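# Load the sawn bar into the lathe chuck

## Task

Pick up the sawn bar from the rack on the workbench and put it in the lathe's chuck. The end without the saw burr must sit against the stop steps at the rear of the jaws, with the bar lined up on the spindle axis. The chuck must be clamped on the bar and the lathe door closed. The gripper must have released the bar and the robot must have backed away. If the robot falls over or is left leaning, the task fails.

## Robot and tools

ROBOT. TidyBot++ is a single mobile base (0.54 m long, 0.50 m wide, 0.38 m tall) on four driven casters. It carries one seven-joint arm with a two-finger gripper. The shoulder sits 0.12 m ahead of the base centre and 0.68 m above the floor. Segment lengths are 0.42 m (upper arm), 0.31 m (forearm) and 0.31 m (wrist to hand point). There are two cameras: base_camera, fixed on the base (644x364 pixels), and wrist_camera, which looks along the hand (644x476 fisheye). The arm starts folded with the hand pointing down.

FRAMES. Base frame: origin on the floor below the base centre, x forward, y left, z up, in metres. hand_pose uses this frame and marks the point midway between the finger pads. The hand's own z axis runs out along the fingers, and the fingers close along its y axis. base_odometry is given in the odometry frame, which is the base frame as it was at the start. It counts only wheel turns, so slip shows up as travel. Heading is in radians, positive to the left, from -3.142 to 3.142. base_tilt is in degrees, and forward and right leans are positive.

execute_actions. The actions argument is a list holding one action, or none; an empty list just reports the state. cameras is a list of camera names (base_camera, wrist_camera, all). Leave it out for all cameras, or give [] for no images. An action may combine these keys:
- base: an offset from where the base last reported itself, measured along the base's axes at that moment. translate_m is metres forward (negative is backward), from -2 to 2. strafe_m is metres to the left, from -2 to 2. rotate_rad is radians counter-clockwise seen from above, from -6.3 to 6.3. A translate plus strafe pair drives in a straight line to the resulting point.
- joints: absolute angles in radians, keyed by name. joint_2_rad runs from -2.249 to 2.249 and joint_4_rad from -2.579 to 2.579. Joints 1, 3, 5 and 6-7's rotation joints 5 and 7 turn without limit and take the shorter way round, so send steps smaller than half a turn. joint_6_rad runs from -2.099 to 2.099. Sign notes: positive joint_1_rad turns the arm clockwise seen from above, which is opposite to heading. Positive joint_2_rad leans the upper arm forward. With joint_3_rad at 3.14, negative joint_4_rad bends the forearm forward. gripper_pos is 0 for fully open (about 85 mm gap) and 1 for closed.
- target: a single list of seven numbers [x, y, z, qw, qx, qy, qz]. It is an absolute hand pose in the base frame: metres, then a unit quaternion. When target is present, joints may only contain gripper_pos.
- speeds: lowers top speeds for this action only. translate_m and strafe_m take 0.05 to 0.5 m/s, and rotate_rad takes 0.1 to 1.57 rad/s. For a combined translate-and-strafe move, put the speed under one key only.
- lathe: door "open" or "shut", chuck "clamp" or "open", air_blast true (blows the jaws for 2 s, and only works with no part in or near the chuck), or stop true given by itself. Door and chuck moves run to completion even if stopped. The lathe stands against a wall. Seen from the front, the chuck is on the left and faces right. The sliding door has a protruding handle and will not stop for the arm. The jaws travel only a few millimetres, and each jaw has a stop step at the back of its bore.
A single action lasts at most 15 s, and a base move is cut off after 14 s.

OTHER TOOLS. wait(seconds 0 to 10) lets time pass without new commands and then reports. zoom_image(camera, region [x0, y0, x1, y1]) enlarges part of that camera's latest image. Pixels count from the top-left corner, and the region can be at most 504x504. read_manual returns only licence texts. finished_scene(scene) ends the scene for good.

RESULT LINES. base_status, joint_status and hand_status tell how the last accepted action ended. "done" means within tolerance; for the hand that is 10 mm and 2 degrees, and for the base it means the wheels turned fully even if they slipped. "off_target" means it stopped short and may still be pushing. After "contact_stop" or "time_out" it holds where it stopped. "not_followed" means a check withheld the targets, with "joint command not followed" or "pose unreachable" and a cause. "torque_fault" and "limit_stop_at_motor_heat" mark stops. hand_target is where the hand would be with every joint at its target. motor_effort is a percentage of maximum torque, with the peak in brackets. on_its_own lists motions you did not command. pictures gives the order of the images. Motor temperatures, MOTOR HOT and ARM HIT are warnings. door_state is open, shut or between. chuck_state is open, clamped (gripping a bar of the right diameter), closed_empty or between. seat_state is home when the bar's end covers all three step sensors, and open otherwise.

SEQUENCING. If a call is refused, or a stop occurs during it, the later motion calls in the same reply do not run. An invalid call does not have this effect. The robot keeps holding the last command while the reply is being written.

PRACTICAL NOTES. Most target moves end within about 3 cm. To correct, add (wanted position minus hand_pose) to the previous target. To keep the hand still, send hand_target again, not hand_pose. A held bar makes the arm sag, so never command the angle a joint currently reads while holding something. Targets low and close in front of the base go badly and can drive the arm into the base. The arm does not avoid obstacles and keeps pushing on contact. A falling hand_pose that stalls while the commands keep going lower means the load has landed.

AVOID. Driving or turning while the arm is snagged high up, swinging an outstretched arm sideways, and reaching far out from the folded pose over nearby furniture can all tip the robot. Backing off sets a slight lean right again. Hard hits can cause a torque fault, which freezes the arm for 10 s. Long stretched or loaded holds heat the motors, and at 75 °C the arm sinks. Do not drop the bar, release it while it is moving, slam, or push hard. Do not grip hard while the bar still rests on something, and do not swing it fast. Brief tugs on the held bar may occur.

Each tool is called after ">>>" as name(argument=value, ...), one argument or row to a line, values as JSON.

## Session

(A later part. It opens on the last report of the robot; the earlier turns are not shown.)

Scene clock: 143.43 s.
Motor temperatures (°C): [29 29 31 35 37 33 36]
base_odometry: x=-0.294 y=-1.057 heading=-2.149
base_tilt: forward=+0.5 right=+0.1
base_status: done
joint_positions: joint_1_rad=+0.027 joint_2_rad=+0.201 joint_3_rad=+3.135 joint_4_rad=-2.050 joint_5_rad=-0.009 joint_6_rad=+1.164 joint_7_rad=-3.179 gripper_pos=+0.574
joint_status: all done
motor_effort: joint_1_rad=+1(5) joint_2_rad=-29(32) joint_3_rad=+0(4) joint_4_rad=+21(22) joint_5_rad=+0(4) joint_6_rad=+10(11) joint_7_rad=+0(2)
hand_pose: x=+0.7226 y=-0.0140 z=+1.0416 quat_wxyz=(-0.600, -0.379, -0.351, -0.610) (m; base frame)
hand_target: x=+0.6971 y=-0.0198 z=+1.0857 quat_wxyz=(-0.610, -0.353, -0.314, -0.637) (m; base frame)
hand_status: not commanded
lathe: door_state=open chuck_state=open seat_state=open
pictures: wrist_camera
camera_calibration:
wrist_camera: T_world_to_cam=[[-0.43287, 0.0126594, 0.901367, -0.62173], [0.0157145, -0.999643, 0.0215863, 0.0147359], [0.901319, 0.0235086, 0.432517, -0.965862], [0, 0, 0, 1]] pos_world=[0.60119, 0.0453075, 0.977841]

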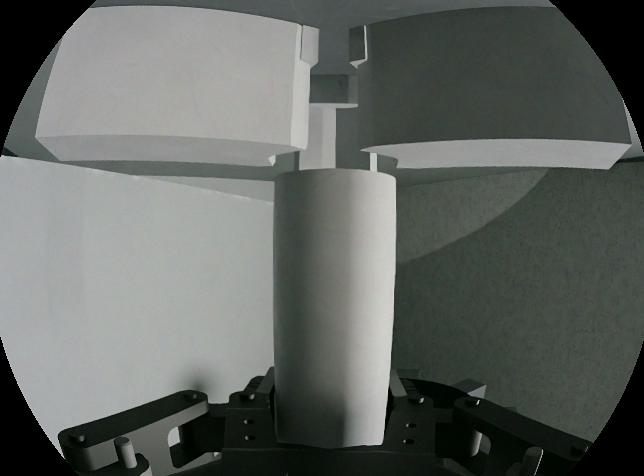

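>>> execute_actions(
  actions=[
    {"base":{"strafe_m":0.014},"speeds":{"strafe_m":0.05}},
  ],
  cameras=["wrist_camera"],
)

>>> zoom_image(
  camera="wrist_camera",
  region=[260, 120, 410, 220],
)

Scene clock: 144.63 s.
Motor temperatures (°C): [29 29 31 35 37 33 36]
base_odometry: x=-0.282 y=-1.065 heading=-2.149
base_tilt: forward=+0.5 right=+0.2
base_status: done
joint_positions: joint_1_rad=+0.039 joint_2_rad=+0.201 joint_3_rad=+3.136 joint_4_rad=-2.050 joint_5_rad=-0.009 joint_6_rad=+1.164 joint_7_rad=-3.179 gripper_pos=+0.574
joint_status: not commanded
motor_effort: joint_1_rad=+0(5) joint_2_rad=-29(31) joint_3_rad=+0(5) joint_4_rad=+21(22) joint_5_rad=+0(6) joint_6_rad=+11(11) joint_7_rad=-1(2)
hand_pose: x=+0.7224 y=-0.0216 z=+1.0415 quat_wxyz=(-0.604, -0.382, -0.349, -0.606) (m; base frame)
hand_target: x=+0.6971 y=-0.0198 z=+1.0857 quat_wxyz=(-0.610, -0.353, -0.314, -0.637) (m; base frame)
hand_status: not commanded
lathe: door_state=open chuck_state=open seat_state=open
pictures: wrist_camera
camera_calibration:
wrist_camera: T_world_to_cam=[[-0.432493, 0.0180718, 0.901456, -0.621879], [0.00309397, -0.999763, 0.0215269, 0.0163122], [0.901632, 0.0120993, 0.432335, -0.965718], [0, 0, 0, 1]] pos_world=[0.601713, 0.0392313, 0.977759]

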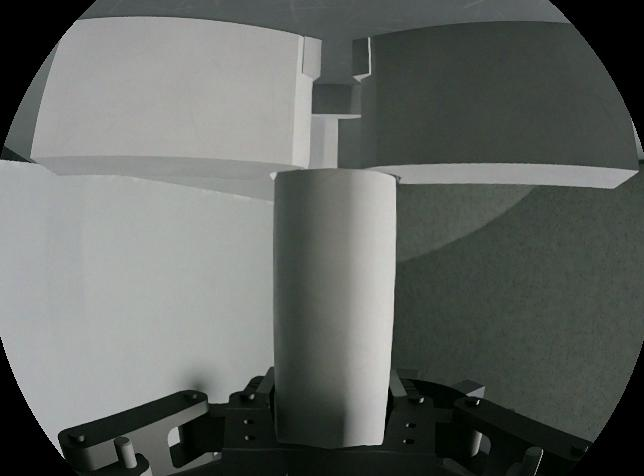

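Scaled by 3.360.

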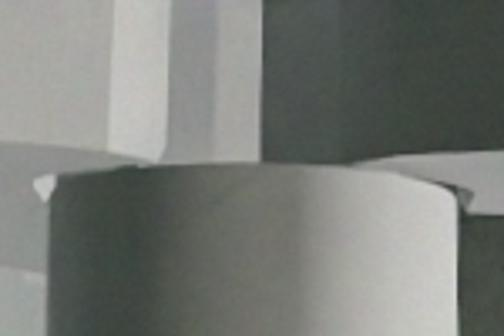

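>>> execute_actions(
  actions=[
    {"base":{"strafe_m":-0.012},"speeds":{"strafe_m":0.1},"joints":{"joint_1_rad":0.01}},
  ],
  cameras=[],
)

>>> execute_actions(
  actions=[
    {"base":{"translate_m":-0.0015},"speeds":{"translate_m":0.05}},
  ],
  cameras=[],
)

>>> execute_actions(
  actions=[
    {"base":{"strafe_m":0.01},"speeds":{"strafe_m":0.05}},
  ],
  cameras=["wrist_camera"],
)

>>> zoom_image(
  camera="wrist_camera",
  region=[260, 120, 410, 220],
)

Scene clock: 145.77 s.
Motor temperatures (°C): [29 29 31 35 37 33 36]
base_odometry: x=-0.292 y=-1.058 heading=-2.149
base_tilt: forward=+0.6 right=+0.2
base_status: done
joint_positions: joint_1_rad=+0.026 joint_2_rad=+0.201 joint_3_rad=+3.136 joint_4_rad=-2.050 joint_5_rad=-0.009 joint_6_rad=+1.164 joint_7_rad=-3.179 gripper_pos=+0.574
joint_status: all done
motor_effort: joint_1_rad=+1(4) joint_2_rad=-30(32) joint_3_rad=+0(2) joint_4_rad=+21(22) joint_5_rad=+1(1) joint_6_rad=+10(11) joint_7_rad=+0(2)
hand_pose: x=+0.7226 y=-0.0139 z=+1.0414 quat_wxyz=(-0.600, -0.379, -0.351, -0.610) (m; base frame)
hand_target: x=+0.6974 y=+0.0004 z=+1.0857 quat_wxyz=(-0.598, -0.347, -0.320, -0.647) (m; base frame)
hand_status: not commanded
lathe: door_state=open chuck_state=open seat_state=open
pictures: none
No camera images: "cameras" was empty.

Scene clock: 146.17 s.
Motor temperatures (°C): [29 29 31 35 37 33 36]
base_odometry: x=-0.291 y=-1.057 heading=-2.149
base_tilt: forward=+0.5 right=+0.1
base_status: done
joint_positions: joint_1_rad=+0.026 joint_2_rad=+0.200 joint_3_rad=+3.136 joint_4_rad=-2.052 joint_5_rad=-0.009 joint_6_rad=+1.164 joint_7_rad=-3.179 gripper_pos=+0.574
joint_status: not commanded
motor_effort: joint_1_rad=+1(2) joint_2_rad=-31(35) joint_3_rad=+0(1) joint_4_rad=+22(23) joint_5_rad=+1(1) joint_6_rad=+11(13) joint_7_rad=-1(1)
hand_pose: x=+0.7221 y=-0.0139 z=+1.0410 quat_wxyz=(-0.600, -0.380, -0.351, -0.610) (m; base frame)
hand_target: x=+0.6974 y=+0.0004 z=+1.0857 quat_wxyz=(-0.598, -0.347, -0.320, -0.647) (m; base frame)
hand_status: not commanded
lathe: door_state=open chuck_state=open seat_state=open
pictures: none
No camera images: "cameras" was empty.

Scene clock: 146.90 s.
Motor temperatures (°C): [29 29 31 35 37 33 36]
base_odometry: x=-0.283 y=-1.063 heading=-2.149
base_tilt: forward=+0.6 right=+0.1
base_status: done
joint_positions: joint_1_rad=+0.027 joint_2_rad=+0.200 joint_3_rad=+3.142 joint_4_rad=-2.052 joint_5_rad=-0.010 joint_6_rad=+1.164 joint_7_rad=-3.180 gripper_pos=+0.574
joint_status: not commanded
motor_effort: joint_1_rad=-2(6) joint_2_rad=-29(30) joint_3_rad=-3(6) joint_4_rad=+21(22) joint_5_rad=+2(6) joint_6_rad=+10(11) joint_7_rad=+0(1)
hand_pose: x=+0.7221 y=-0.0177 z=+1.0409 quat_wxyz=(-0.602, -0.381, -0.350, -0.608) (m; base frame)
hand_target: x=+0.6974 y=+0.0004 z=+1.0857 quat_wxyz=(-0.598, -0.347, -0.320, -0.647) (m; base frame)
hand_status: not commanded
lathe: door_state=open chuck_state=open seat_state=open
pictures: wrist_camera
camera_calibration:
wrist_camera: T_world_to_cam=[[-0.431646, 0.0155724, 0.901909, -0.622708], [0.00905089, -0.999726, 0.021593, 0.0158175], [0.901998, 0.0174836, 0.431386, -0.964482], [0, 0, 0, 1]] pos_world=[0.601028, 0.0423728, 0.977349]

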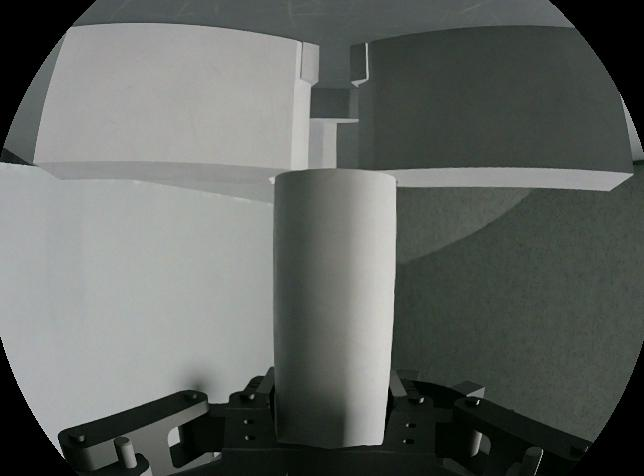

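Scaled by 3.360.

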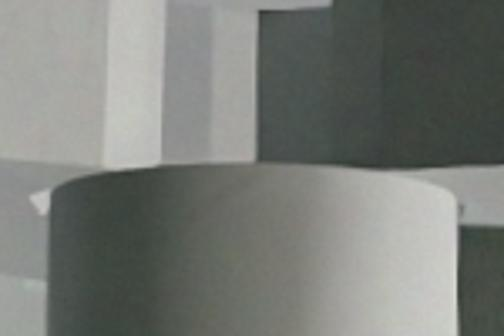

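>>> execute_actions(
  actions=[
    {"base":{"strafe_m":-0.006},"speeds":{"strafe_m":0.1}},
  ],
  cameras=[],
)

>>> execute_actions(
  actions=[
    {"base":{"translate_m":0.0012},"speeds":{"translate_m":0.05},"joints":{"joint_3_rad":3.128}},
  ],
  cameras=[],
)

>>> execute_actions(
  actions=[
    {"base":{"strafe_m":0.01},"speeds":{"strafe_m":0.05}},
  ],
  cameras=["wrist_camera"],
)

>>> zoom_image(
  camera="wrist_camera",
  region=[260, 120, 410, 220],
)

Scene clock: 148.13 s.
Motor temperatures (°C): [29 29 31 35 37 33 36]
base_odometry: x=-0.288 y=-1.059 heading=-2.149
base_tilt: forward=+0.6 right=+0.2
base_status: done
joint_positions: joint_1_rad=+0.020 joint_2_rad=+0.200 joint_3_rad=+3.140 joint_4_rad=-2.052 joint_5_rad=-0.010 joint_6_rad=+1.164 joint_7_rad=-3.180 gripper_pos=+0.574
joint_status: not commanded
motor_effort: joint_1_rad=+1(4) joint_2_rad=-30(32) joint_3_rad=+0(3) joint_4_rad=+21(22) joint_5_rad=+1(4) joint_6_rad=+10(11) joint_7_rad=-1(2)
hand_pose: x=+0.7222 y=-0.0126 z=+1.0409 quat_wxyz=(-0.599, -0.379, -0.352, -0.611) (m; base frame)
hand_target: x=+0.6974 y=+0.0004 z=+1.0857 quat_wxyz=(-0.598, -0.347, -0.320, -0.647) (m; base frame)
hand_status: not commanded
lathe: door_state=open chuck_state=open seat_state=open
pictures: none
No camera images: "cameras" was empty.

Scene clock: 148.57 s.
Motor temperatures (°C): [29 29 31 35 37 33 36]
base_odometry: x=-0.288 y=-1.060 heading=-2.149
base_tilt: forward=+0.5 right=+0.1
base_status: done
joint_positions: joint_1_rad=+0.020 joint_2_rad=+0.199 joint_3_rad=+3.139 joint_4_rad=-2.053 joint_5_rad=-0.010 joint_6_rad=+1.165 joint_7_rad=-3.180 gripper_pos=+0.574
joint_status: all done
motor_effort: joint_1_rad=+1(1) joint_2_rad=-30(34) joint_3_rad=+0(1) joint_4_rad=+21(23) joint_5_rad=+1(1) joint_6_rad=+11(12) joint_7_rad=+0(1)
hand_pose: x=+0.7219 y=-0.0124 z=+1.0408 quat_wxyz=(-0.599, -0.379, -0.352, -0.611) (m; base frame)
hand_target: x=+0.6974 y=+0.0025 z=+1.0857 quat_wxyz=(-0.597, -0.347, -0.320, -0.649) (m; base frame)
hand_status: not commanded
lathe: door_state=open chuck_state=open seat_state=open
pictures: none
No camera images: "cameras" was empty.

Scene clock: 149.20 s.
Motor temperatures (°C): [29 29 31 35 37 33 36]
base_odometry: x=-0.280 y=-1.066 heading=-2.149
base_tilt: forward=+0.5 right=+0.2
base_status: done
joint_positions: joint_1_rad=+0.029 joint_2_rad=+0.199 joint_3_rad=+3.147 joint_4_rad=-2.053 joint_5_rad=-0.010 joint_6_rad=+1.165 joint_7_rad=-3.180 gripper_pos=+0.574
joint_status: not commanded
motor_effort: joint_1_rad=-2(7) joint_2_rad=-29(30) joint_3_rad=-3(6) joint_4_rad=+20(22) joint_5_rad=+4(7) joint_6_rad=+10(11) joint_7_rad=-1(1)
hand_pose: x=+0.7217 y=-0.0219 z=+1.0408 quat_wxyz=(-0.604, -0.382, -0.349, -0.606) (m; base frame)
hand_target: x=+0.6974 y=+0.0025 z=+1.0857 quat_wxyz=(-0.597, -0.347, -0.320, -0.649) (m; base frame)
hand_status: not commanded
lathe: door_state=open chuck_state=open seat_state=open
pictures: wrist_camera
camera_calibration:
wrist_camera: T_world_to_cam=[[-0.431328, 0.0191915, 0.901991, -0.622943], [0.00163378, -0.999755, 0.0220529, 0.0165204], [0.902194, 0.0109857, 0.431191, -0.964105], [0, 0, 0, 1]] pos_world=[0.601089, 0.0390629, 0.977238]

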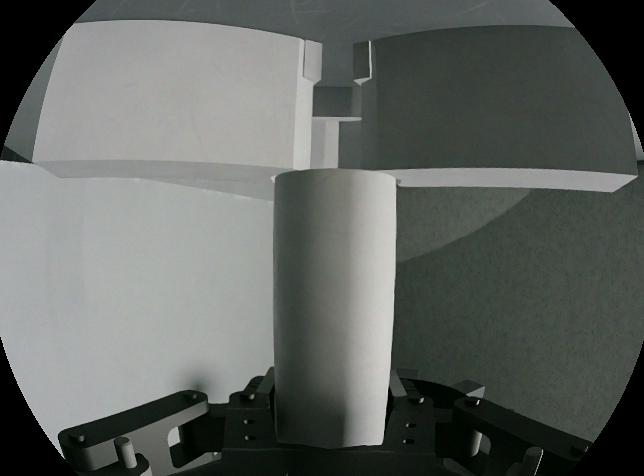

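Scaled by 3.360.

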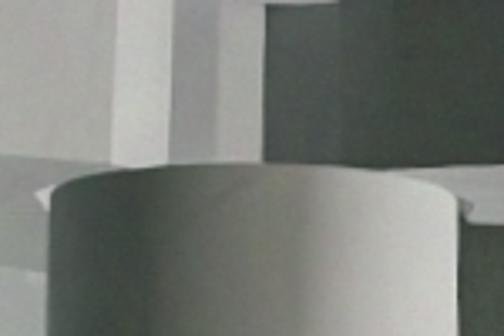

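>>> execute_actions(
  actions=[
    {"base":{"strafe_m":-0.022},"speeds":{"strafe_m":0.1}},
  ],
  cameras=["wrist_camera"],
)

>>> zoom_image(
  camera="wrist_camera",
  region=[260, 100, 340, 180],
)

>>> zoom_image(
  camera="wrist_camera",
  region=[330, 100, 410, 180],
)

Scene clock: 153.80 s.
Motor temperatures (°C): [29 29 31 35 37 33 36]
base_odometry: x=-0.298 y=-1.054 heading=-2.149
base_tilt: forward=+0.6 right=+0.1
base_status: done
joint_positions: joint_1_rad=+0.015 joint_2_rad=+0.199 joint_3_rad=+3.134 joint_4_rad=-2.053 joint_5_rad=-0.010 joint_6_rad=+1.165 joint_7_rad=-3.180 gripper_pos=+0.574
joint_status: not commanded
motor_effort: joint_1_rad=+0(3) joint_2_rad=-30(32) joint_3_rad=+0(4) joint_4_rad=+21(22) joint_5_rad=+1(4) joint_6_rad=+11(11) joint_7_rad=-1(1)
hand_pose: x=+0.7219 y=-0.0070 z=+1.0408 quat_wxyz=(-0.596, -0.378, -0.353, -0.614) (m; base frame)
hand_target: x=+0.6974 y=+0.0025 z=+1.0857 quat_wxyz=(-0.597, -0.347, -0.320, -0.649) (m; base frame)
hand_status: not commanded
lathe: door_state=open chuck_state=open seat_state=open
pictures: wrist_camera
camera_calibration:
wrist_camera: T_world_to_cam=[[-0.43165, 0.00571806, 0.902023, -0.623029], [0.0277418, -0.999423, 0.0196109, 0.0150839], [0.901615, 0.0334888, 0.431242, -0.963935], [0, 0, 0, 1]] pos_world=[0.599749, 0.0509188, 0.97738]

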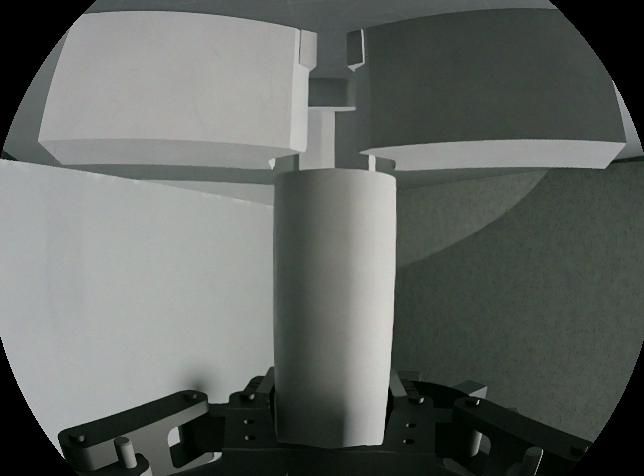

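Scaled by 6.300.

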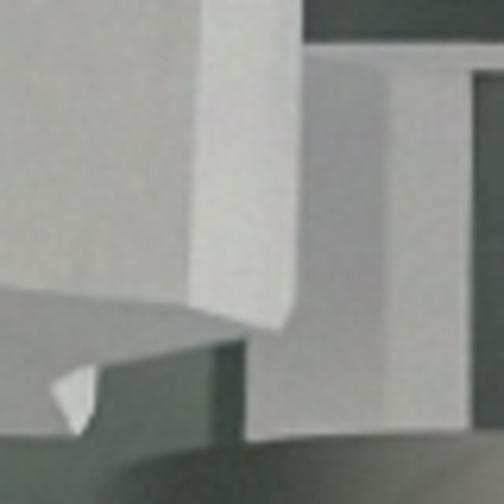

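Scaled by 6.300.

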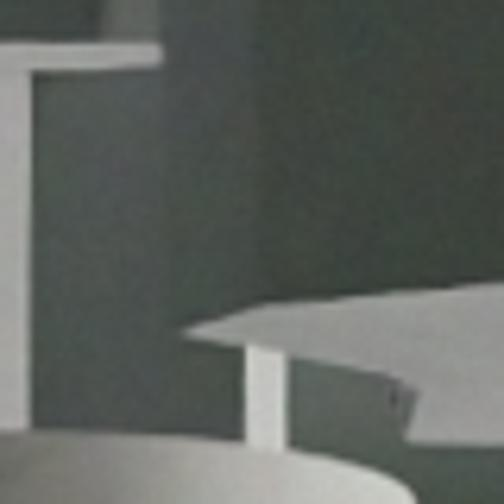

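>>> execute_actions(
  actions=[
    {"base":{"translate_m":0.0015},"speeds":{"translate_m":0.05}},
  ],
  cameras=[],
)

>>> execute_actions(
  actions=[
    {"base":{"strafe_m":0.011},"speeds":{"strafe_m":0.05}},
  ],
  cameras=["wrist_camera"],
)

>>> zoom_image(
  camera="wrist_camera",
  region=[260, 120, 410, 220],
)

Scene clock: 156.97 s.
Motor temperatures (°C): [29 29 31 35 37 33 36]
base_odometry: x=-0.299 y=-1.055 heading=-2.149
base_tilt: forward=+0.6 right=+0.1
base_status: done
joint_positions: joint_1_rad=+0.015 joint_2_rad=+0.199 joint_3_rad=+3.134 joint_4_rad=-2.054 joint_5_rad=-0.010 joint_6_rad=+1.165 joint_7_rad=-3.180 gripper_pos=+0.574
joint_status: not commanded
motor_effort: joint_1_rad=+1(3) joint_2_rad=-29(37) joint_3_rad=-1(1) joint_4_rad=+21(23) joint_5_rad=+0(1) joint_6_rad=+10(13) joint_7_rad=+0(2)
hand_pose: x=+0.7219 y=-0.0070 z=+1.0405 quat_wxyz=(-0.596, -0.378, -0.353, -0.614) (m; base frame)
hand_target: x=+0.6974 y=+0.0025 z=+1.0857 quat_wxyz=(-0.597, -0.347, -0.320, -0.649) (m; base frame)
hand_status: not commanded
lathe: door_state=open chuck_state=open seat_state=open
pictures: none
No camera images: "cameras" was empty.

Scene clock: 157.73 s.
Motor temperatures (°C): [29 29 31 35 37 33 36]
base_odometry: x=-0.290 y=-1.061 heading=-2.149
base_tilt: forward=+0.5 right=+0.2
base_status: done
joint_positions: joint_1_rad=+0.019 joint_2_rad=+0.199 joint_3_rad=+3.137 joint_4_rad=-2.054 joint_5_rad=-0.010 joint_6_rad=+1.165 joint_7_rad=-3.180 gripper_pos=+0.574
joint_status: not commanded
motor_effort: joint_1_rad=-1(6) joint_2_rad=-29(31) joint_3_rad=-2(6) joint_4_rad=+21(23) joint_5_rad=+2(6) joint_6_rad=+10(11) joint_7_rad=-1(2)
hand_pose: x=+0.7219 y=-0.0106 z=+1.0404 quat_wxyz=(-0.598, -0.379, -0.352, -0.612) (m; base frame)
hand_target: x=+0.6974 y=+0.0025 z=+1.0857 quat_wxyz=(-0.597, -0.347, -0.320, -0.649) (m; base frame)
hand_status: not commanded
lathe: door_state=open chuck_state=open seat_state=open
pictures: wrist_camera
camera_calibration:
wrist_camera: T_world_to_cam=[[-0.431019, 0.00868155, 0.902301, -0.623411], [0.0213833, -0.999575, 0.0198321, 0.0158366], [0.902089, 0.0278422, 0.43065, -0.96338], [0, 0, 0, 1]] pos_world=[0.600014, 0.0480646, 0.97707]

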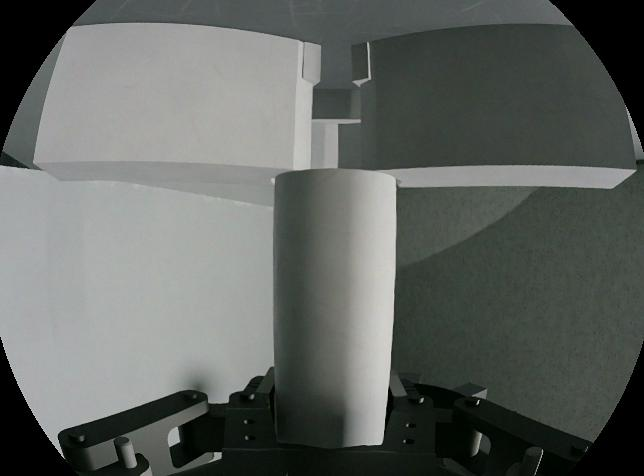

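Scaled by 3.360.

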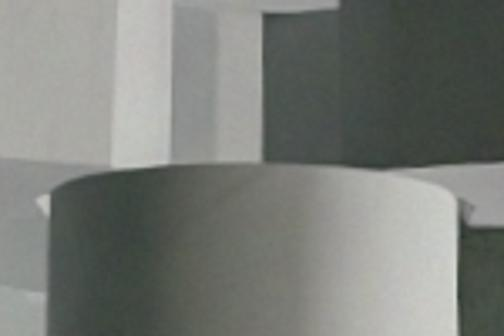

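>>> execute_actions(
  actions=[
    {"base":{"translate_m":0.002,"strafe_m":0.003},"speeds":{"translate_m":0.05}},
  ],
  cameras=["wrist_camera"],
)

>>> zoom_image(
  camera="wrist_camera",
  region=[260, 120, 410, 220],
)

Scene clock: 158.73 s.
Motor temperatures (°C): [29 29 31 35 37 33 36]
base_odometry: x=-0.288 y=-1.064 heading=-2.149
base_tilt: forward=+0.5 right=+0.1
base_status: done
joint_positions: joint_1_rad=+0.022 joint_2_rad=+0.199 joint_3_rad=+3.140 joint_4_rad=-2.054 joint_5_rad=-0.010 joint_6_rad=+1.165 joint_7_rad=-3.180 gripper_pos=+0.574
joint_status: not commanded
motor_effort: joint_1_rad=-1(7) joint_2_rad=-30(31) joint_3_rad=-2(6) joint_4_rad=+22(22) joint_5_rad=+2(7) joint_6_rad=+10(11) joint_7_rad=-2(2)
hand_pose: x=+0.7218 y=-0.0137 z=+1.0404 quat_wxyz=(-0.600, -0.380, -0.351, -0.610) (m; base frame)
hand_target: x=+0.6974 y=+0.0025 z=+1.0857 quat_wxyz=(-0.597, -0.347, -0.320, -0.649) (m; base frame)
hand_status: not commanded
lathe: door_state=open chuck_state=open seat_state=open
pictures: wrist_camera
camera_calibration:
wrist_camera: T_world_to_cam=[[-0.430931, 0.011376, 0.902313, -0.623436], [0.0160828, -0.999665, 0.0202843, 0.0161592], [0.902241, 0.0232529, 0.430604, -0.963359], [0, 0, 0, 1]] pos_world=[0.600264, 0.0456469, 0.977032]

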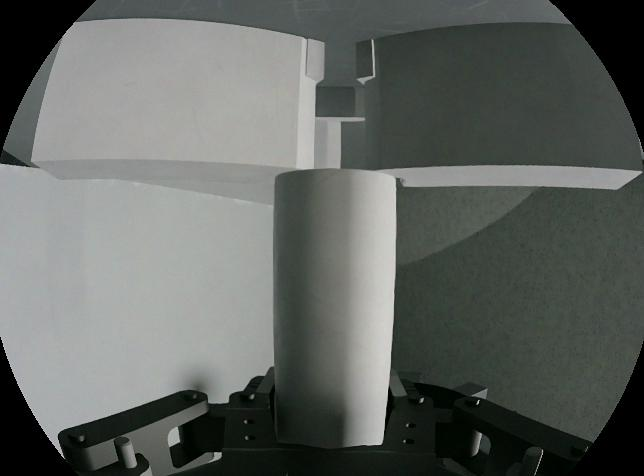

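Scaled by 3.360.

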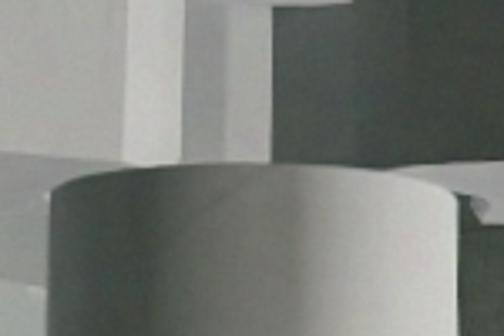

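>>> execute_actions(
  actions=[
    {"base":{"strafe_m":-0.004},"speeds":{"strafe_m":0.1},"joints":{"joint_4_rad":-2.026}},
  ],
  cameras=[],
)

>>> execute_actions(
  actions=[
    {"base":{"strafe_m":0.008},"speeds":{"strafe_m":0.05}},
  ],
  cameras=["wrist_camera"],
)

>>> zoom_image(
  camera="wrist_camera",
  region=[260, 120, 410, 220],
)

Scene clock: 159.60 s.
Motor temperatures (°C): [29 29 31 35 37 33 36]
base_odometry: x=-0.292 y=-1.062 heading=-2.149
base_tilt: forward=+0.5 right=+0.2
base_status: done
joint_positions: joint_1_rad=+0.020 joint_2_rad=+0.199 joint_3_rad=+3.138 joint_4_rad=-2.047 joint_5_rad=-0.010 joint_6_rad=+1.165 joint_7_rad=-3.180 gripper_pos=+0.574
joint_status: all done
motor_effort: joint_1_rad=+1(4) joint_2_rad=-30(32) joint_3_rad=+0(3) joint_4_rad=+22(23) joint_5_rad=+1(3) joint_6_rad=+11(11) joint_7_rad=-1(2)
hand_pose: x=+0.7222 y=-0.0118 z=+1.0442 quat_wxyz=(-0.600, -0.377, -0.350, -0.613) (m; base frame)
hand_target: x=+0.6975 y=+0.0025 z=+1.0944 quat_wxyz=(-0.600, -0.341, -0.315, -0.652) (m; base frame)
hand_status: not commanded
lathe: door_state=open chuck_state=open seat_state=open
pictures: none
No camera images: "cameras" was empty.

Scene clock: 160.27 s.
Motor temperatures (°C): [29 29 31 35 37 33 36]
base_odometry: x=-0.285 y=-1.067 heading=-2.150
base_tilt: forward=+0.6 right=+0.1
base_status: done
joint_positions: joint_1_rad=+0.025 joint_2_rad=+0.199 joint_3_rad=+3.143 joint_4_rad=-2.047 joint_5_rad=-0.011 joint_6_rad=+1.165 joint_7_rad=-3.181 gripper_pos=+0.574
joint_status: not commanded
motor_effort: joint_1_rad=-4(5) joint_2_rad=-30(31) joint_3_rad=-3(6) joint_4_rad=+21(22) joint_5_rad=+3(6) joint_6_rad=+10(11) joint_7_rad=-2(2)
hand_pose: x=+0.7221 y=-0.0174 z=+1.0442 quat_wxyz=(-0.603, -0.379, -0.348, -0.610) (m; base frame)
hand_target: x=+0.6975 y=+0.0025 z=+1.0944 quat_wxyz=(-0.600, -0.341, -0.315, -0.652) (m; base frame)
hand_status: not commanded
lathe: door_state=open chuck_state=open seat_state=open
pictures: wrist_camera
camera_calibration:
wrist_camera: T_world_to_cam=[[-0.43745, 0.0140124, 0.899133, -0.61861], [0.00961623, -0.999749, 0.0202589, 0.0170718], [0.899191, 0.0175085, 0.437206, -0.969985], [0, 0, 0, 1]] pos_world=[0.601426, 0.0427188, 0.97995]

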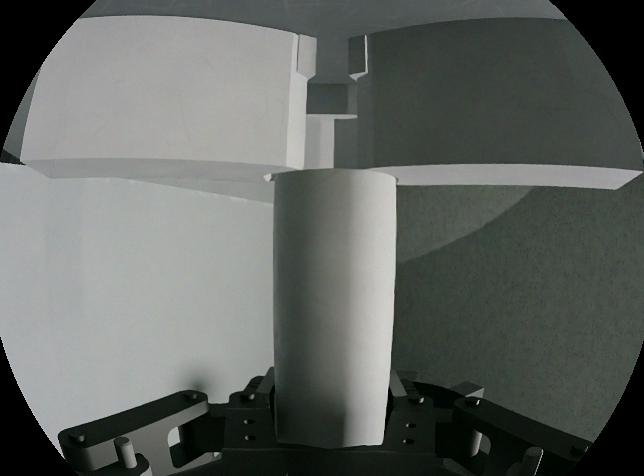

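Scaled by 3.360.

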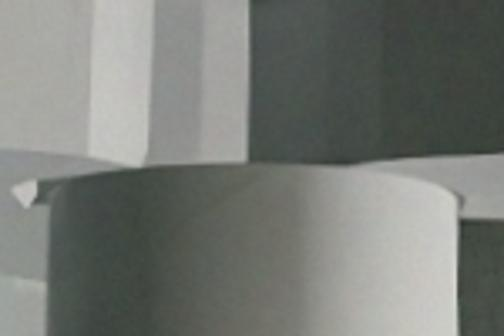

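>>> execute_actions(
  actions=[
    {"base":{"strafe_m":-0.005},"speeds":{"strafe_m":0.1},"joints":{"joint_4_rad":-2.041}},
  ],
  cameras=[],
)

>>> execute_actions(
  actions=[
    {"base":{"strafe_m":0.008},"speeds":{"strafe_m":0.05}},
  ],
  cameras=["wrist_camera"],
)

>>> zoom_image(
  camera="wrist_camera",
  region=[260, 120, 410, 220],
)

Scene clock: 161.17 s.
Motor temperatures (°C): [29 29 31 35 37 33 36]
base_odometry: x=-0.289 y=-1.064 heading=-2.150
base_tilt: forward=+0.5 right=+0.1
base_status: done
joint_positions: joint_1_rad=+0.022 joint_2_rad=+0.199 joint_3_rad=+3.140 joint_4_rad=-2.055 joint_5_rad=-0.011 joint_6_rad=+1.165 joint_7_rad=-3.181 gripper_pos=+0.574
joint_status: all done
motor_effort: joint_1_rad=+1(4) joint_2_rad=-30(32) joint_3_rad=+0(3) joint_4_rad=+21(23) joint_5_rad=+0(3) joint_6_rad=+10(11) joint_7_rad=+0(2)
hand_pose: x=+0.7217 y=-0.0140 z=+1.0399 quat_wxyz=(-0.599, -0.381, -0.351, -0.610) (m; base frame)
hand_target: x=+0.6974 y=+0.0025 z=+1.0867 quat_wxyz=(-0.597, -0.346, -0.320, -0.649) (m; base frame)
hand_status: not commanded
lathe: door_state=open chuck_state=open seat_state=open
pictures: none
No camera images: "cameras" was empty.

Scene clock: 161.83 s.
Motor temperatures (°C): [29 29 31 35 37 33 36]
base_odometry: x=-0.282 y=-1.068 heading=-2.150
base_tilt: forward=+0.5 right=+0.2
base_status: done
joint_positions: joint_1_rad=+0.027 joint_2_rad=+0.199 joint_3_rad=+3.145 joint_4_rad=-2.055 joint_5_rad=-0.011 joint_6_rad=+1.165 joint_7_rad=-3.181 gripper_pos=+0.574
joint_status: not commanded
motor_effort: joint_1_rad=-3(6) joint_2_rad=-30(31) joint_3_rad=-4(6) joint_4_rad=+21(22) joint_5_rad=+4(7) joint_6_rad=+11(11) joint_7_rad=+0(2)
hand_pose: x=+0.7216 y=-0.0201 z=+1.0399 quat_wxyz=(-0.603, -0.383, -0.349, -0.607) (m; base frame)
hand_target: x=+0.6974 y=+0.0025 z=+1.0867 quat_wxyz=(-0.597, -0.346, -0.320, -0.649) (m; base frame)
hand_status: not commanded
lathe: door_state=open chuck_state=open seat_state=open
pictures: wrist_camera
camera_calibration:
wrist_camera: T_world_to_cam=[[-0.429954, 0.0156113, 0.902716, -0.624024], [0.00500722, -0.999794, 0.019675, 0.0183434], [0.902837, 0.0129795, 0.429788, -0.962623], [0, 0, 0, 1]] pos_world=[0.600698, 0.0405758, 0.976679]

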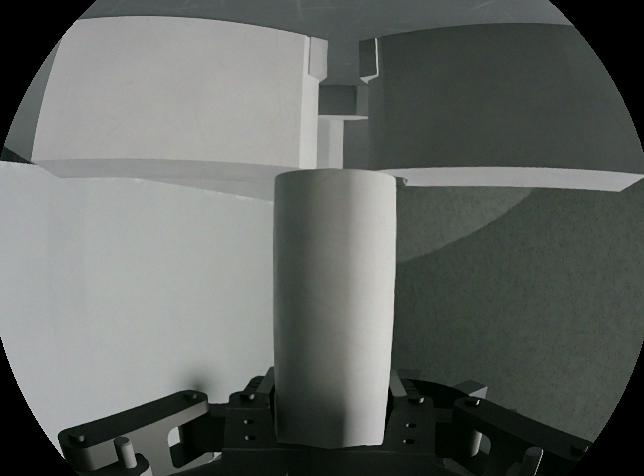

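Scaled by 3.360.

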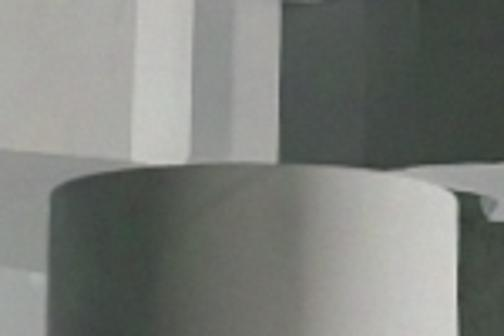

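>>> execute_actions(
  actions=[
    {"base":{"strafe_m":-0.005},"speeds":{"strafe_m":0.1},"joints":{"joint_4_rad":-2.031}},
  ],
  cameras=[],
)

>>> execute_actions(
  actions=[
    {"base":{"strafe_m":0.008},"speeds":{"strafe_m":0.05}},
  ],
  cameras=["wrist_camera"],
)

>>> zoom_image(
  camera="wrist_camera",
  region=[260, 120, 410, 220],
)

Scene clock: 162.73 s.
Motor temperatures (°C): [29 29 31 35 37 33 36]
base_odometry: x=-0.287 y=-1.065 heading=-2.150
base_tilt: forward=+0.5 right=+0.2
base_status: done
joint_positions: joint_1_rad=+0.023 joint_2_rad=+0.199 joint_3_rad=+3.141 joint_4_rad=-2.052 joint_5_rad=-0.011 joint_6_rad=+1.165 joint_7_rad=-3.181 gripper_pos=+0.574
joint_status: all done
motor_effort: joint_1_rad=+1(3) joint_2_rad=-30(32) joint_3_rad=+0(4) joint_4_rad=+22(22) joint_5_rad=+1(4) joint_6_rad=+11(11) joint_7_rad=-1(1)
hand_pose: x=+0.7219 y=-0.0159 z=+1.0414 quat_wxyz=(-0.601, -0.381, -0.350, -0.610) (m; base frame)
hand_target: x=+0.6975 y=+0.0025 z=+1.0918 quat_wxyz=(-0.599, -0.343, -0.317, -0.651) (m; base frame)
hand_status: not commanded
lathe: door_state=open chuck_state=open seat_state=open
pictures: none
No camera images: "cameras" was empty.

Scene clock: 163.37 s.
Motor temperatures (°C): [29 29 31 35 37 33 36]
base_odometry: x=-0.280 y=-1.070 heading=-2.150
base_tilt: forward=+0.5 right=+0.1
base_status: done
joint_positions: joint_1_rad=+0.030 joint_2_rad=+0.199 joint_3_rad=+3.147 joint_4_rad=-2.052 joint_5_rad=-0.012 joint_6_rad=+1.165 joint_7_rad=-3.181 gripper_pos=+0.574
joint_status: not commanded
motor_effort: joint_1_rad=-3(7) joint_2_rad=-30(31) joint_3_rad=-4(7) joint_4_rad=+21(22) joint_5_rad=+3(7) joint_6_rad=+11(11) joint_7_rad=-2(2)
hand_pose: x=+0.7217 y=-0.0230 z=+1.0414 quat_wxyz=(-0.605, -0.383, -0.348, -0.606) (m; base frame)
hand_target: x=+0.6975 y=+0.0025 z=+1.0918 quat_wxyz=(-0.599, -0.343, -0.317, -0.651) (m; base frame)
hand_status: not commanded
lathe: door_state=open chuck_state=open seat_state=open
pictures: wrist_camera
camera_calibration:
wrist_camera: T_world_to_cam=[[-0.432359, 0.0179814, 0.901522, -0.622208], [-0.0000113244, -0.999801, 0.0199363, 0.0188414], [0.901701, 0.00860942, 0.432274, -0.965137], [0, 0, 0, 1]] pos_world=[0.601248, 0.0383351, 0.977762]

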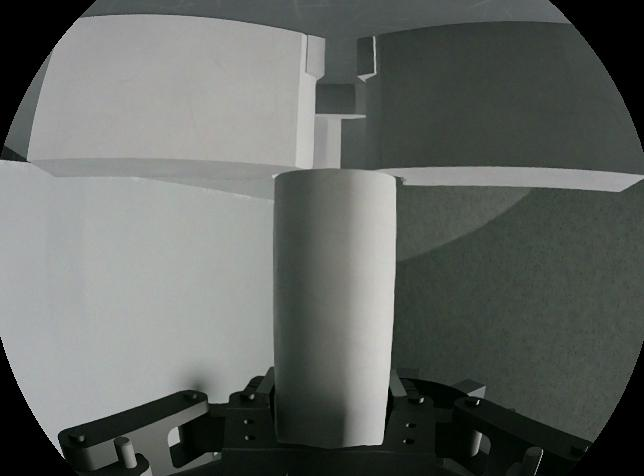

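Scaled by 3.360.

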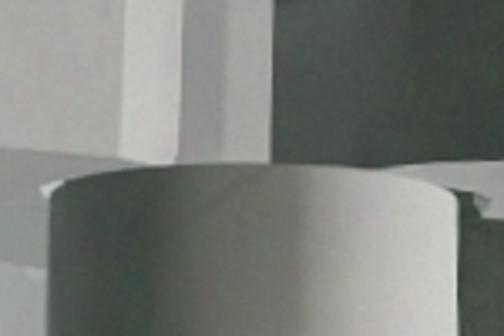

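>>> execute_actions(
  actions=[
    {"base":{"strafe_m":-0.014},"speeds":{"strafe_m":0.1},"joints":{"joint_4_rad":-2.027,"joint_1_rad":-0.01}},
  ],
  cameras=["wrist_camera"],
)

>>> zoom_image(
  camera="wrist_camera",
  region=[260, 120, 410, 220],
)

Scene clock: 164.37 s.
Motor temperatures (°C): [29 29 31 35 37 33 36]
base_odometry: x=-0.292 y=-1.062 heading=-2.150
base_tilt: forward=+0.5 right=+0.1
base_status: done
joint_positions: joint_1_rad=+0.007 joint_2_rad=+0.199 joint_3_rad=+3.146 joint_4_rad=-2.052 joint_5_rad=-0.012 joint_6_rad=+1.165 joint_7_rad=-3.181 gripper_pos=+0.574
joint_status: all done
motor_effort: joint_1_rad=-2(4) joint_2_rad=-30(31) joint_3_rad=-2(4) joint_4_rad=+21(22) joint_5_rad=+2(5) joint_6_rad=+11(11) joint_7_rad=+0(1)
hand_pose: x=+0.7221 y=-0.0085 z=+1.0414 quat_wxyz=(-0.597, -0.378, -0.352, -0.613) (m; base frame)
hand_target: x=+0.6973 y=+0.0141 z=+1.0939 quat_wxyz=(-0.593, -0.338, -0.319, -0.657) (m; base frame)
hand_status: not commanded
lathe: door_state=open chuck_state=open seat_state=open
pictures: wrist_camera
camera_calibration:
wrist_camera: T_world_to_cam=[[-0.432721, 0.0073768, 0.901498, -0.622142], [0.0240267, -0.999517, 0.0197117, 0.0161335], [0.901208, 0.0301897, 0.432335, -0.965129], [0, 0, 0, 1]] pos_world=[0.60018, 0.0498521, 0.9778]

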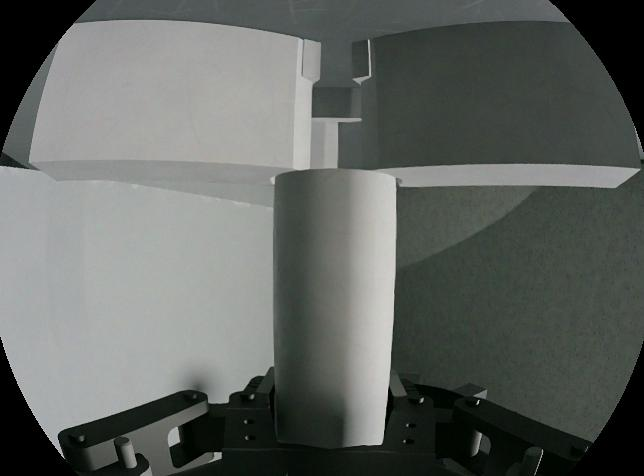

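Scaled by 3.360.

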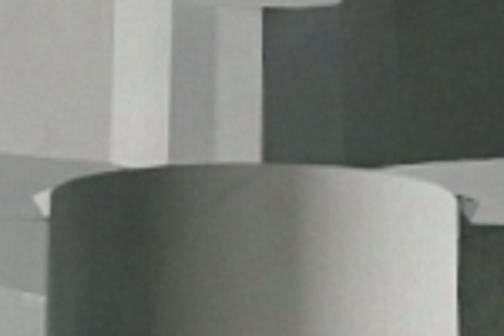

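>>> execute_actions(
  actions=[
    {"base":{"strafe_m":0.006},"speeds":{"strafe_m":0.05}},
  ],
  cameras=["wrist_camera"],
)

>>> zoom_image(
  camera="wrist_camera",
  region=[260, 120, 410, 220],
)

Scene clock: 165.27 s.
Motor temperatures (°C): [29 29 31 35 37 33 36]
base_odometry: x=-0.287 y=-1.065 heading=-2.150
base_tilt: forward=+0.5 right=+0.2
base_status: done
joint_positions: joint_1_rad=+0.013 joint_2_rad=+0.199 joint_3_rad=+3.150 joint_4_rad=-2.052 joint_5_rad=-0.012 joint_6_rad=+1.165 joint_7_rad=-3.181 gripper_pos=+0.574
joint_status: not commanded
motor_effort: joint_1_rad=-3(9) joint_2_rad=-30(32) joint_3_rad=-3(9) joint_4_rad=+22(23) joint_5_rad=+4(7) joint_6_rad=+11(12) joint_7_rad=-1(1)
hand_pose: x=+0.7220 y=-0.0143 z=+1.0415 quat_wxyz=(-0.601, -0.380, -0.350, -0.610) (m; base frame)
hand_target: x=+0.6973 y=+0.0141 z=+1.0939 quat_wxyz=(-0.593, -0.338, -0.319, -0.657) (m; base frame)
hand_status: not commanded
lathe: door_state=open chuck_state=open seat_state=open
pictures: wrist_camera
camera_calibration:
wrist_camera: T_world_to_cam=[[-0.432829, 0.0123319, 0.901392, -0.621967], [0.0140324, -0.999693, 0.0204148, 0.0169073], [0.901367, 0.0214848, 0.432523, -0.965397], [0, 0, 0, 1]] pos_world=[0.600734, 0.0453135, 0.977848]

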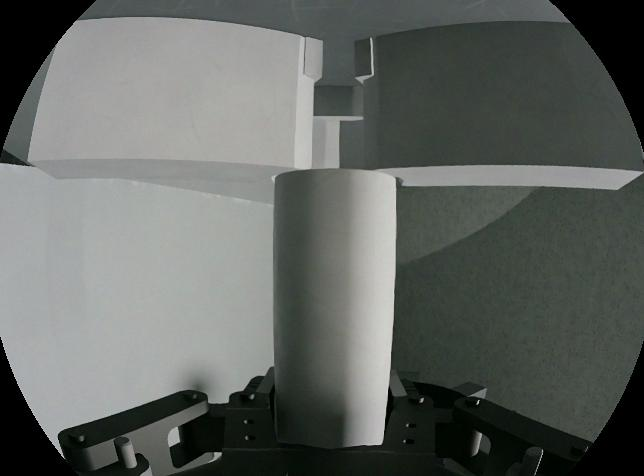

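Scaled by 3.360.

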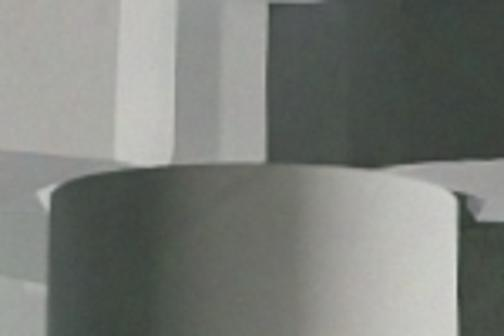

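>>> execute_actions(
  actions=[],
  cameras=["base_camera","wrist_camera"],
)

>>> zoom_image(
  camera="wrist_camera",
  region=[340, 150, 400, 200],
)

>>> zoom_image(
  camera="wrist_camera",
  region=[260, 150, 320, 200],
)

Scene clock: 166.10 s.
Motor temperatures (°C): [29 29 31 35 37 33 36]
base_odometry: x=-0.287 y=-1.065 heading=-2.150
base_tilt: forward=+0.6 right=+0.1
base_status: done
joint_positions: joint_1_rad=+0.012 joint_2_rad=+0.199 joint_3_rad=+3.150 joint_4_rad=-2.052 joint_5_rad=-0.012 joint_6_rad=+1.165 joint_7_rad=-3.181 gripper_pos=+0.574
joint_status: not commanded
motor_effort: joint_1_rad=-3(9) joint_2_rad=-30(32) joint_3_rad=-4(9) joint_4_rad=+21(23) joint_5_rad=+4(7) joint_6_rad=+11(12) joint_7_rad=-1(1)
hand_pose: x=+0.7220 y=-0.0140 z=+1.0415 quat_wxyz=(-0.600, -0.380, -0.350, -0.610) (m; base frame)
hand_target: x=+0.6973 y=+0.0141 z=+1.0939 quat_wxyz=(-0.593, -0.338, -0.319, -0.657) (m; base frame)
hand_status: not commanded
lathe: door_state=open chuck_state=open seat_state=open
pictures: base_camera, wrist_camera
camera_calibration:
wrist_camera: T_world_to_cam=[[-0.432838, 0.0120249, 0.901392, -0.621967], [0.0145567, -0.999687, 0.0203262, 0.0169077], [0.901354, 0.0219192, 0.432527, -0.965397], [0, 0, 0, 1]] pos_world=[0.600708, 0.0455422, 0.977853]

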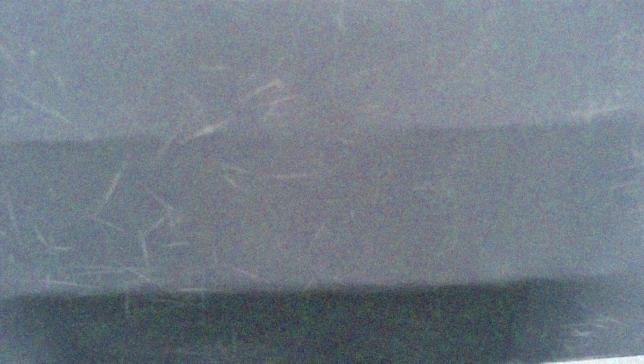

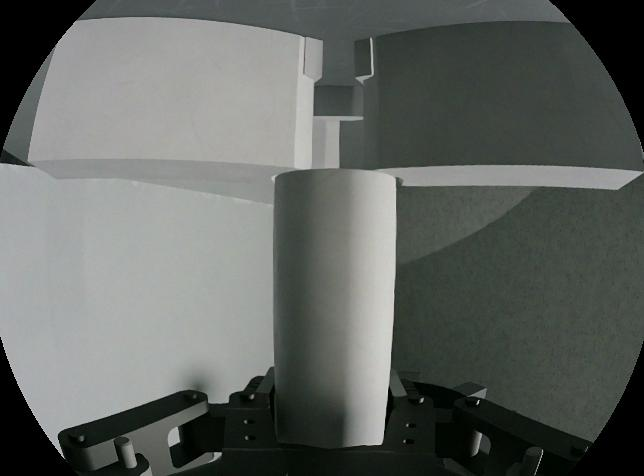

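Scaled by 8.400.

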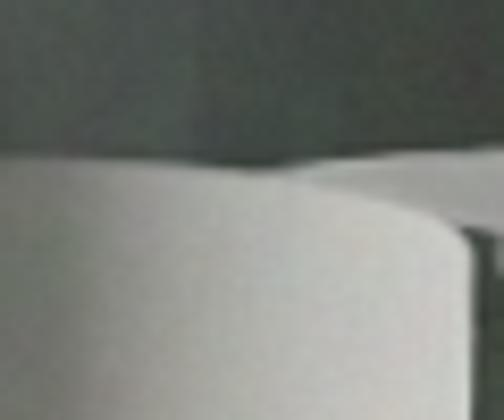

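Scaled by 8.400.

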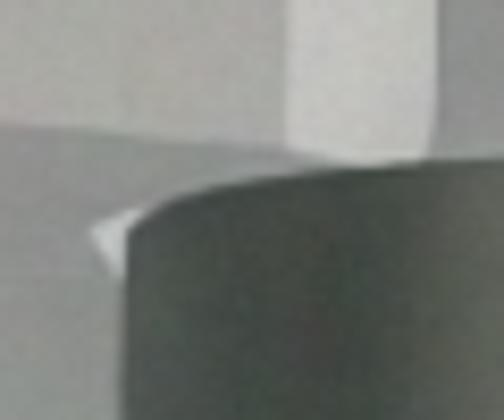

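>>> execute_actions(
  actions=[
    {"base":{"strafe_m":-0.012},"speeds":{"strafe_m":0.1},"joints":{"joint_4_rad":-2.024,"joint_3_rad":3.12}},
  ],
  cameras=[],
)

>>> execute_actions(
  actions=[
    {"base":{"translate_m":0.003},"speeds":{"translate_m":0.05}},
  ],
  cameras=["wrist_camera"],
)

>>> zoom_image(
  camera="wrist_camera",
  region=[260, 110, 410, 210],
)

Scene clock: 168.53 s.
Motor temperatures (°C): [29 29 31 35 37 33 36]
base_odometry: x=-0.297 y=-1.059 heading=-2.150
base_tilt: forward=+0.6 right=+0.2
base_status: done
joint_positions: joint_1_rad=+0.006 joint_2_rad=+0.199 joint_3_rad=+3.135 joint_4_rad=-2.051 joint_5_rad=-0.012 joint_6_rad=+1.165 joint_7_rad=-3.181 gripper_pos=+0.574
joint_status: all done
motor_effort: joint_1_rad=-2(4) joint_2_rad=-30(32) joint_3_rad=-3(4) joint_4_rad=+21(22) joint_5_rad=+3(4) joint_6_rad=+10(11) joint_7_rad=+0(2)
hand_pose: x=+0.7220 y=-0.0022 z=+1.0419 quat_wxyz=(-0.593, -0.377, -0.353, -0.617) (m; base frame)
hand_target: x=+0.6971 y=+0.0181 z=+1.0955 quat_wxyz=(-0.591, -0.336, -0.319, -0.660) (m; base frame)
hand_status: not commanded
lathe: door_state=open chuck_state=open seat_state=open
pictures: none
No camera images: "cameras" was empty.

Scene clock: 169.03 s.
Motor temperatures (°C): [29 29 31 35 37 33 36]
base_odometry: x=-0.298 y=-1.061 heading=-2.150
base_tilt: forward=+0.5 right=+0.1
base_status: done
joint_positions: joint_1_rad=+0.006 joint_2_rad=+0.199 joint_3_rad=+3.135 joint_4_rad=-2.051 joint_5_rad=-0.012 joint_6_rad=+1.165 joint_7_rad=-3.181 gripper_pos=+0.574
joint_status: not commanded
motor_effort: joint_1_rad=-2(7) joint_2_rad=-29(34) joint_3_rad=-3(7) joint_4_rad=+21(22) joint_5_rad=+3(7) joint_6_rad=+10(12) joint_7_rad=-1(1)
hand_pose: x=+0.7218 y=-0.0023 z=+1.0425 quat_wxyz=(-0.594, -0.377, -0.353, -0.617) (m; base frame)
hand_target: x=+0.6971 y=+0.0181 z=+1.0955 quat_wxyz=(-0.591, -0.336, -0.319, -0.660) (m; base frame)
hand_status: not commanded
lathe: door_state=open chuck_state=open seat_state=open
pictures: wrist_camera
camera_calibration:
wrist_camera: T_world_to_cam=[[-0.434501, 0.000176363, 0.900671, -0.621116], [0.0356697, -0.999212, 0.0174034, 0.0163796], [0.899965, 0.0396884, 0.434152, -0.966553], [0, 0, 0, 1]] pos_world=[0.599404, 0.0548372, 0.978768]

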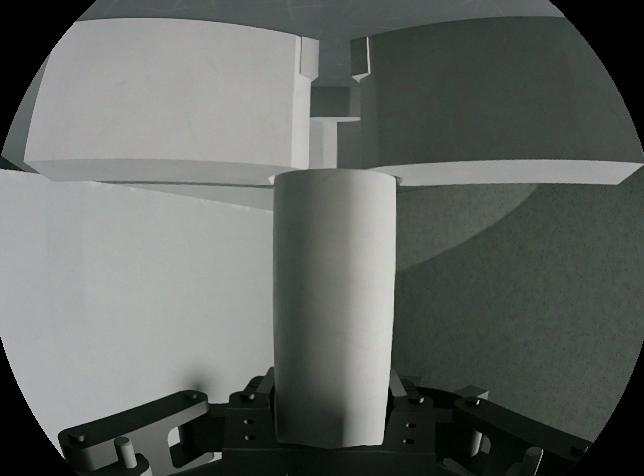

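Scaled by 3.360.

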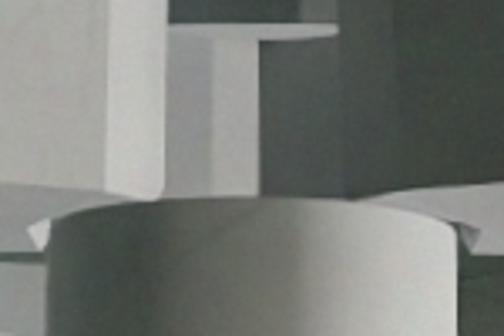

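>>> execute_actions(
  actions=[
    {"joints":{"joint_1_rad":0.012}},
  ],
  cameras=["wrist_camera"],
)

>>> zoom_image(
  camera="wrist_camera",
  region=[260, 110, 410, 210],
)

Scene clock: 171.40 s.
Motor temperatures (°C): [29 29 31 35 37 33 36]
base_odometry: x=-0.298 y=-1.061 heading=-2.150
base_tilt: forward=+0.5 right=+0.1
base_status: not commanded
joint_positions: joint_1_rad=+0.008 joint_2_rad=+0.199 joint_3_rad=+3.134 joint_4_rad=-2.051 joint_5_rad=-0.012 joint_6_rad=+1.165 joint_7_rad=-3.181 gripper_pos=+0.574
joint_status: all done
motor_effort: joint_1_rad=-1(3) joint_2_rad=-30(30) joint_3_rad=-2(3) joint_4_rad=+21(22) joint_5_rad=+1(3) joint_6_rad=+10(11) joint_7_rad=-1(2)
hand_pose: x=+0.7218 y=-0.0026 z=+1.0425 quat_wxyz=(-0.594, -0.377, -0.353, -0.617) (m; base frame)
hand_target: x=+0.6974 y=+0.0054 z=+1.0955 quat_wxyz=(-0.598, -0.340, -0.315, -0.654) (m; base frame)
hand_status: not commanded
lathe: door_state=open chuck_state=open seat_state=open
pictures: wrist_camera
camera_calibration:
wrist_camera: T_world_to_cam=[[-0.434502, 0.000148561, 0.900671, -0.621124], [0.0352654, -0.99923, 0.0171776, 0.0165821], [0.89998, 0.0392262, 0.434163, -0.966551], [0, 0, 0, 1]] pos_world=[0.599412, 0.0545758, 0.978784]

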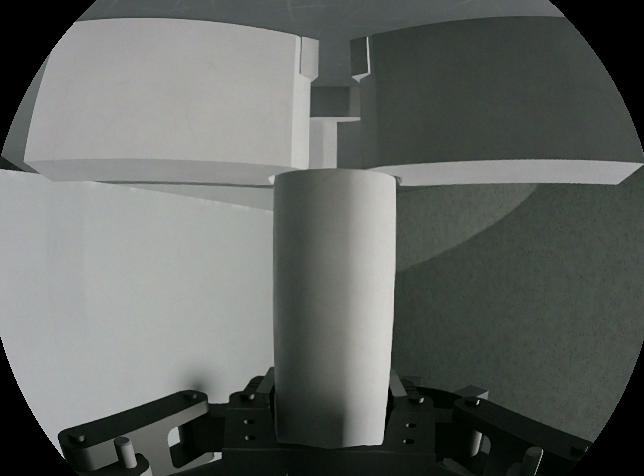

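Scaled by 3.360.

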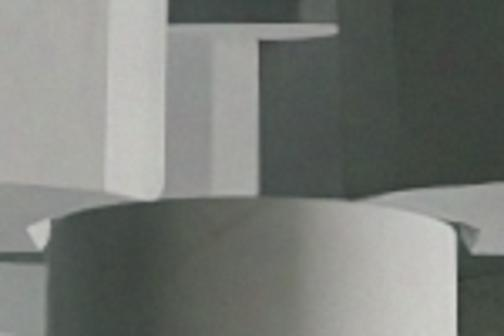

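>>> execute_actions(
  actions=[
    {"joints":{"joint_1_rad":0.034}},
  ],
  cameras=["wrist_camera"],
)

>>> zoom_image(
  camera="wrist_camera",
  region=[260, 110, 410, 210],
)

Scene clock: 172.27 s.
Motor temperatures (°C): [29 29 31 35 37 33 36]
base_odometry: x=-0.298 y=-1.061 heading=-2.150
base_tilt: forward=+0.6 right=+0.1
base_status: not commanded
joint_positions: joint_1_rad=+0.016 joint_2_rad=+0.199 joint_3_rad=+3.131 joint_4_rad=-2.051 joint_5_rad=-0.012 joint_6_rad=+1.165 joint_7_rad=-3.181 gripper_pos=+0.574
joint_status: all done
motor_effort: joint_1_rad=+1(2) joint_2_rad=-29(30) joint_3_rad=+0(2) joint_4_rad=+21(22) joint_5_rad=+0(2) joint_6_rad=+10(11) joint_7_rad=+0(2)
hand_pose: x=+0.7218 y=-0.0066 z=+1.0425 quat_wxyz=(-0.596, -0.378, -0.352, -0.615) (m; base frame)
hand_target: x=+0.6974 y=-0.0074 z=+1.0955 quat_wxyz=(-0.605, -0.343, -0.311, -0.647) (m; base frame)
hand_status: not commanded
lathe: door_state=open chuck_state=open seat_state=open
pictures: wrist_camera
camera_calibration:
wrist_camera: T_world_to_cam=[[-0.4345, 0.00237295, 0.900669, -0.621142], [0.0290448, -0.99944, 0.016645, 0.0176868], [0.900203, 0.033392, 0.434188, -0.96657], [0, 0, 0, 1]] pos_world=[0.599709, 0.0514265, 0.978821]

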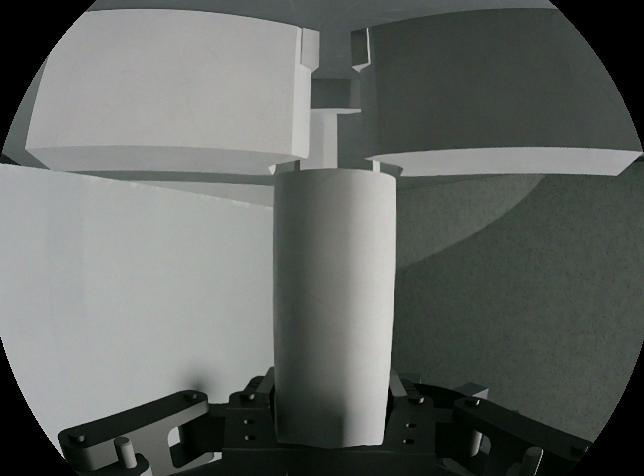

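Scaled by 3.360.

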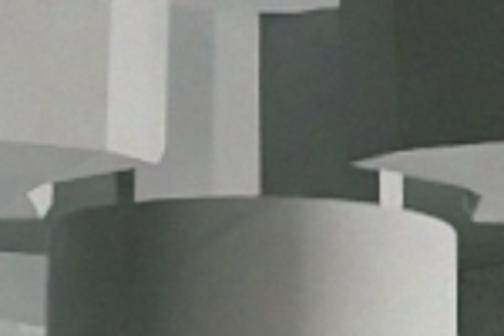

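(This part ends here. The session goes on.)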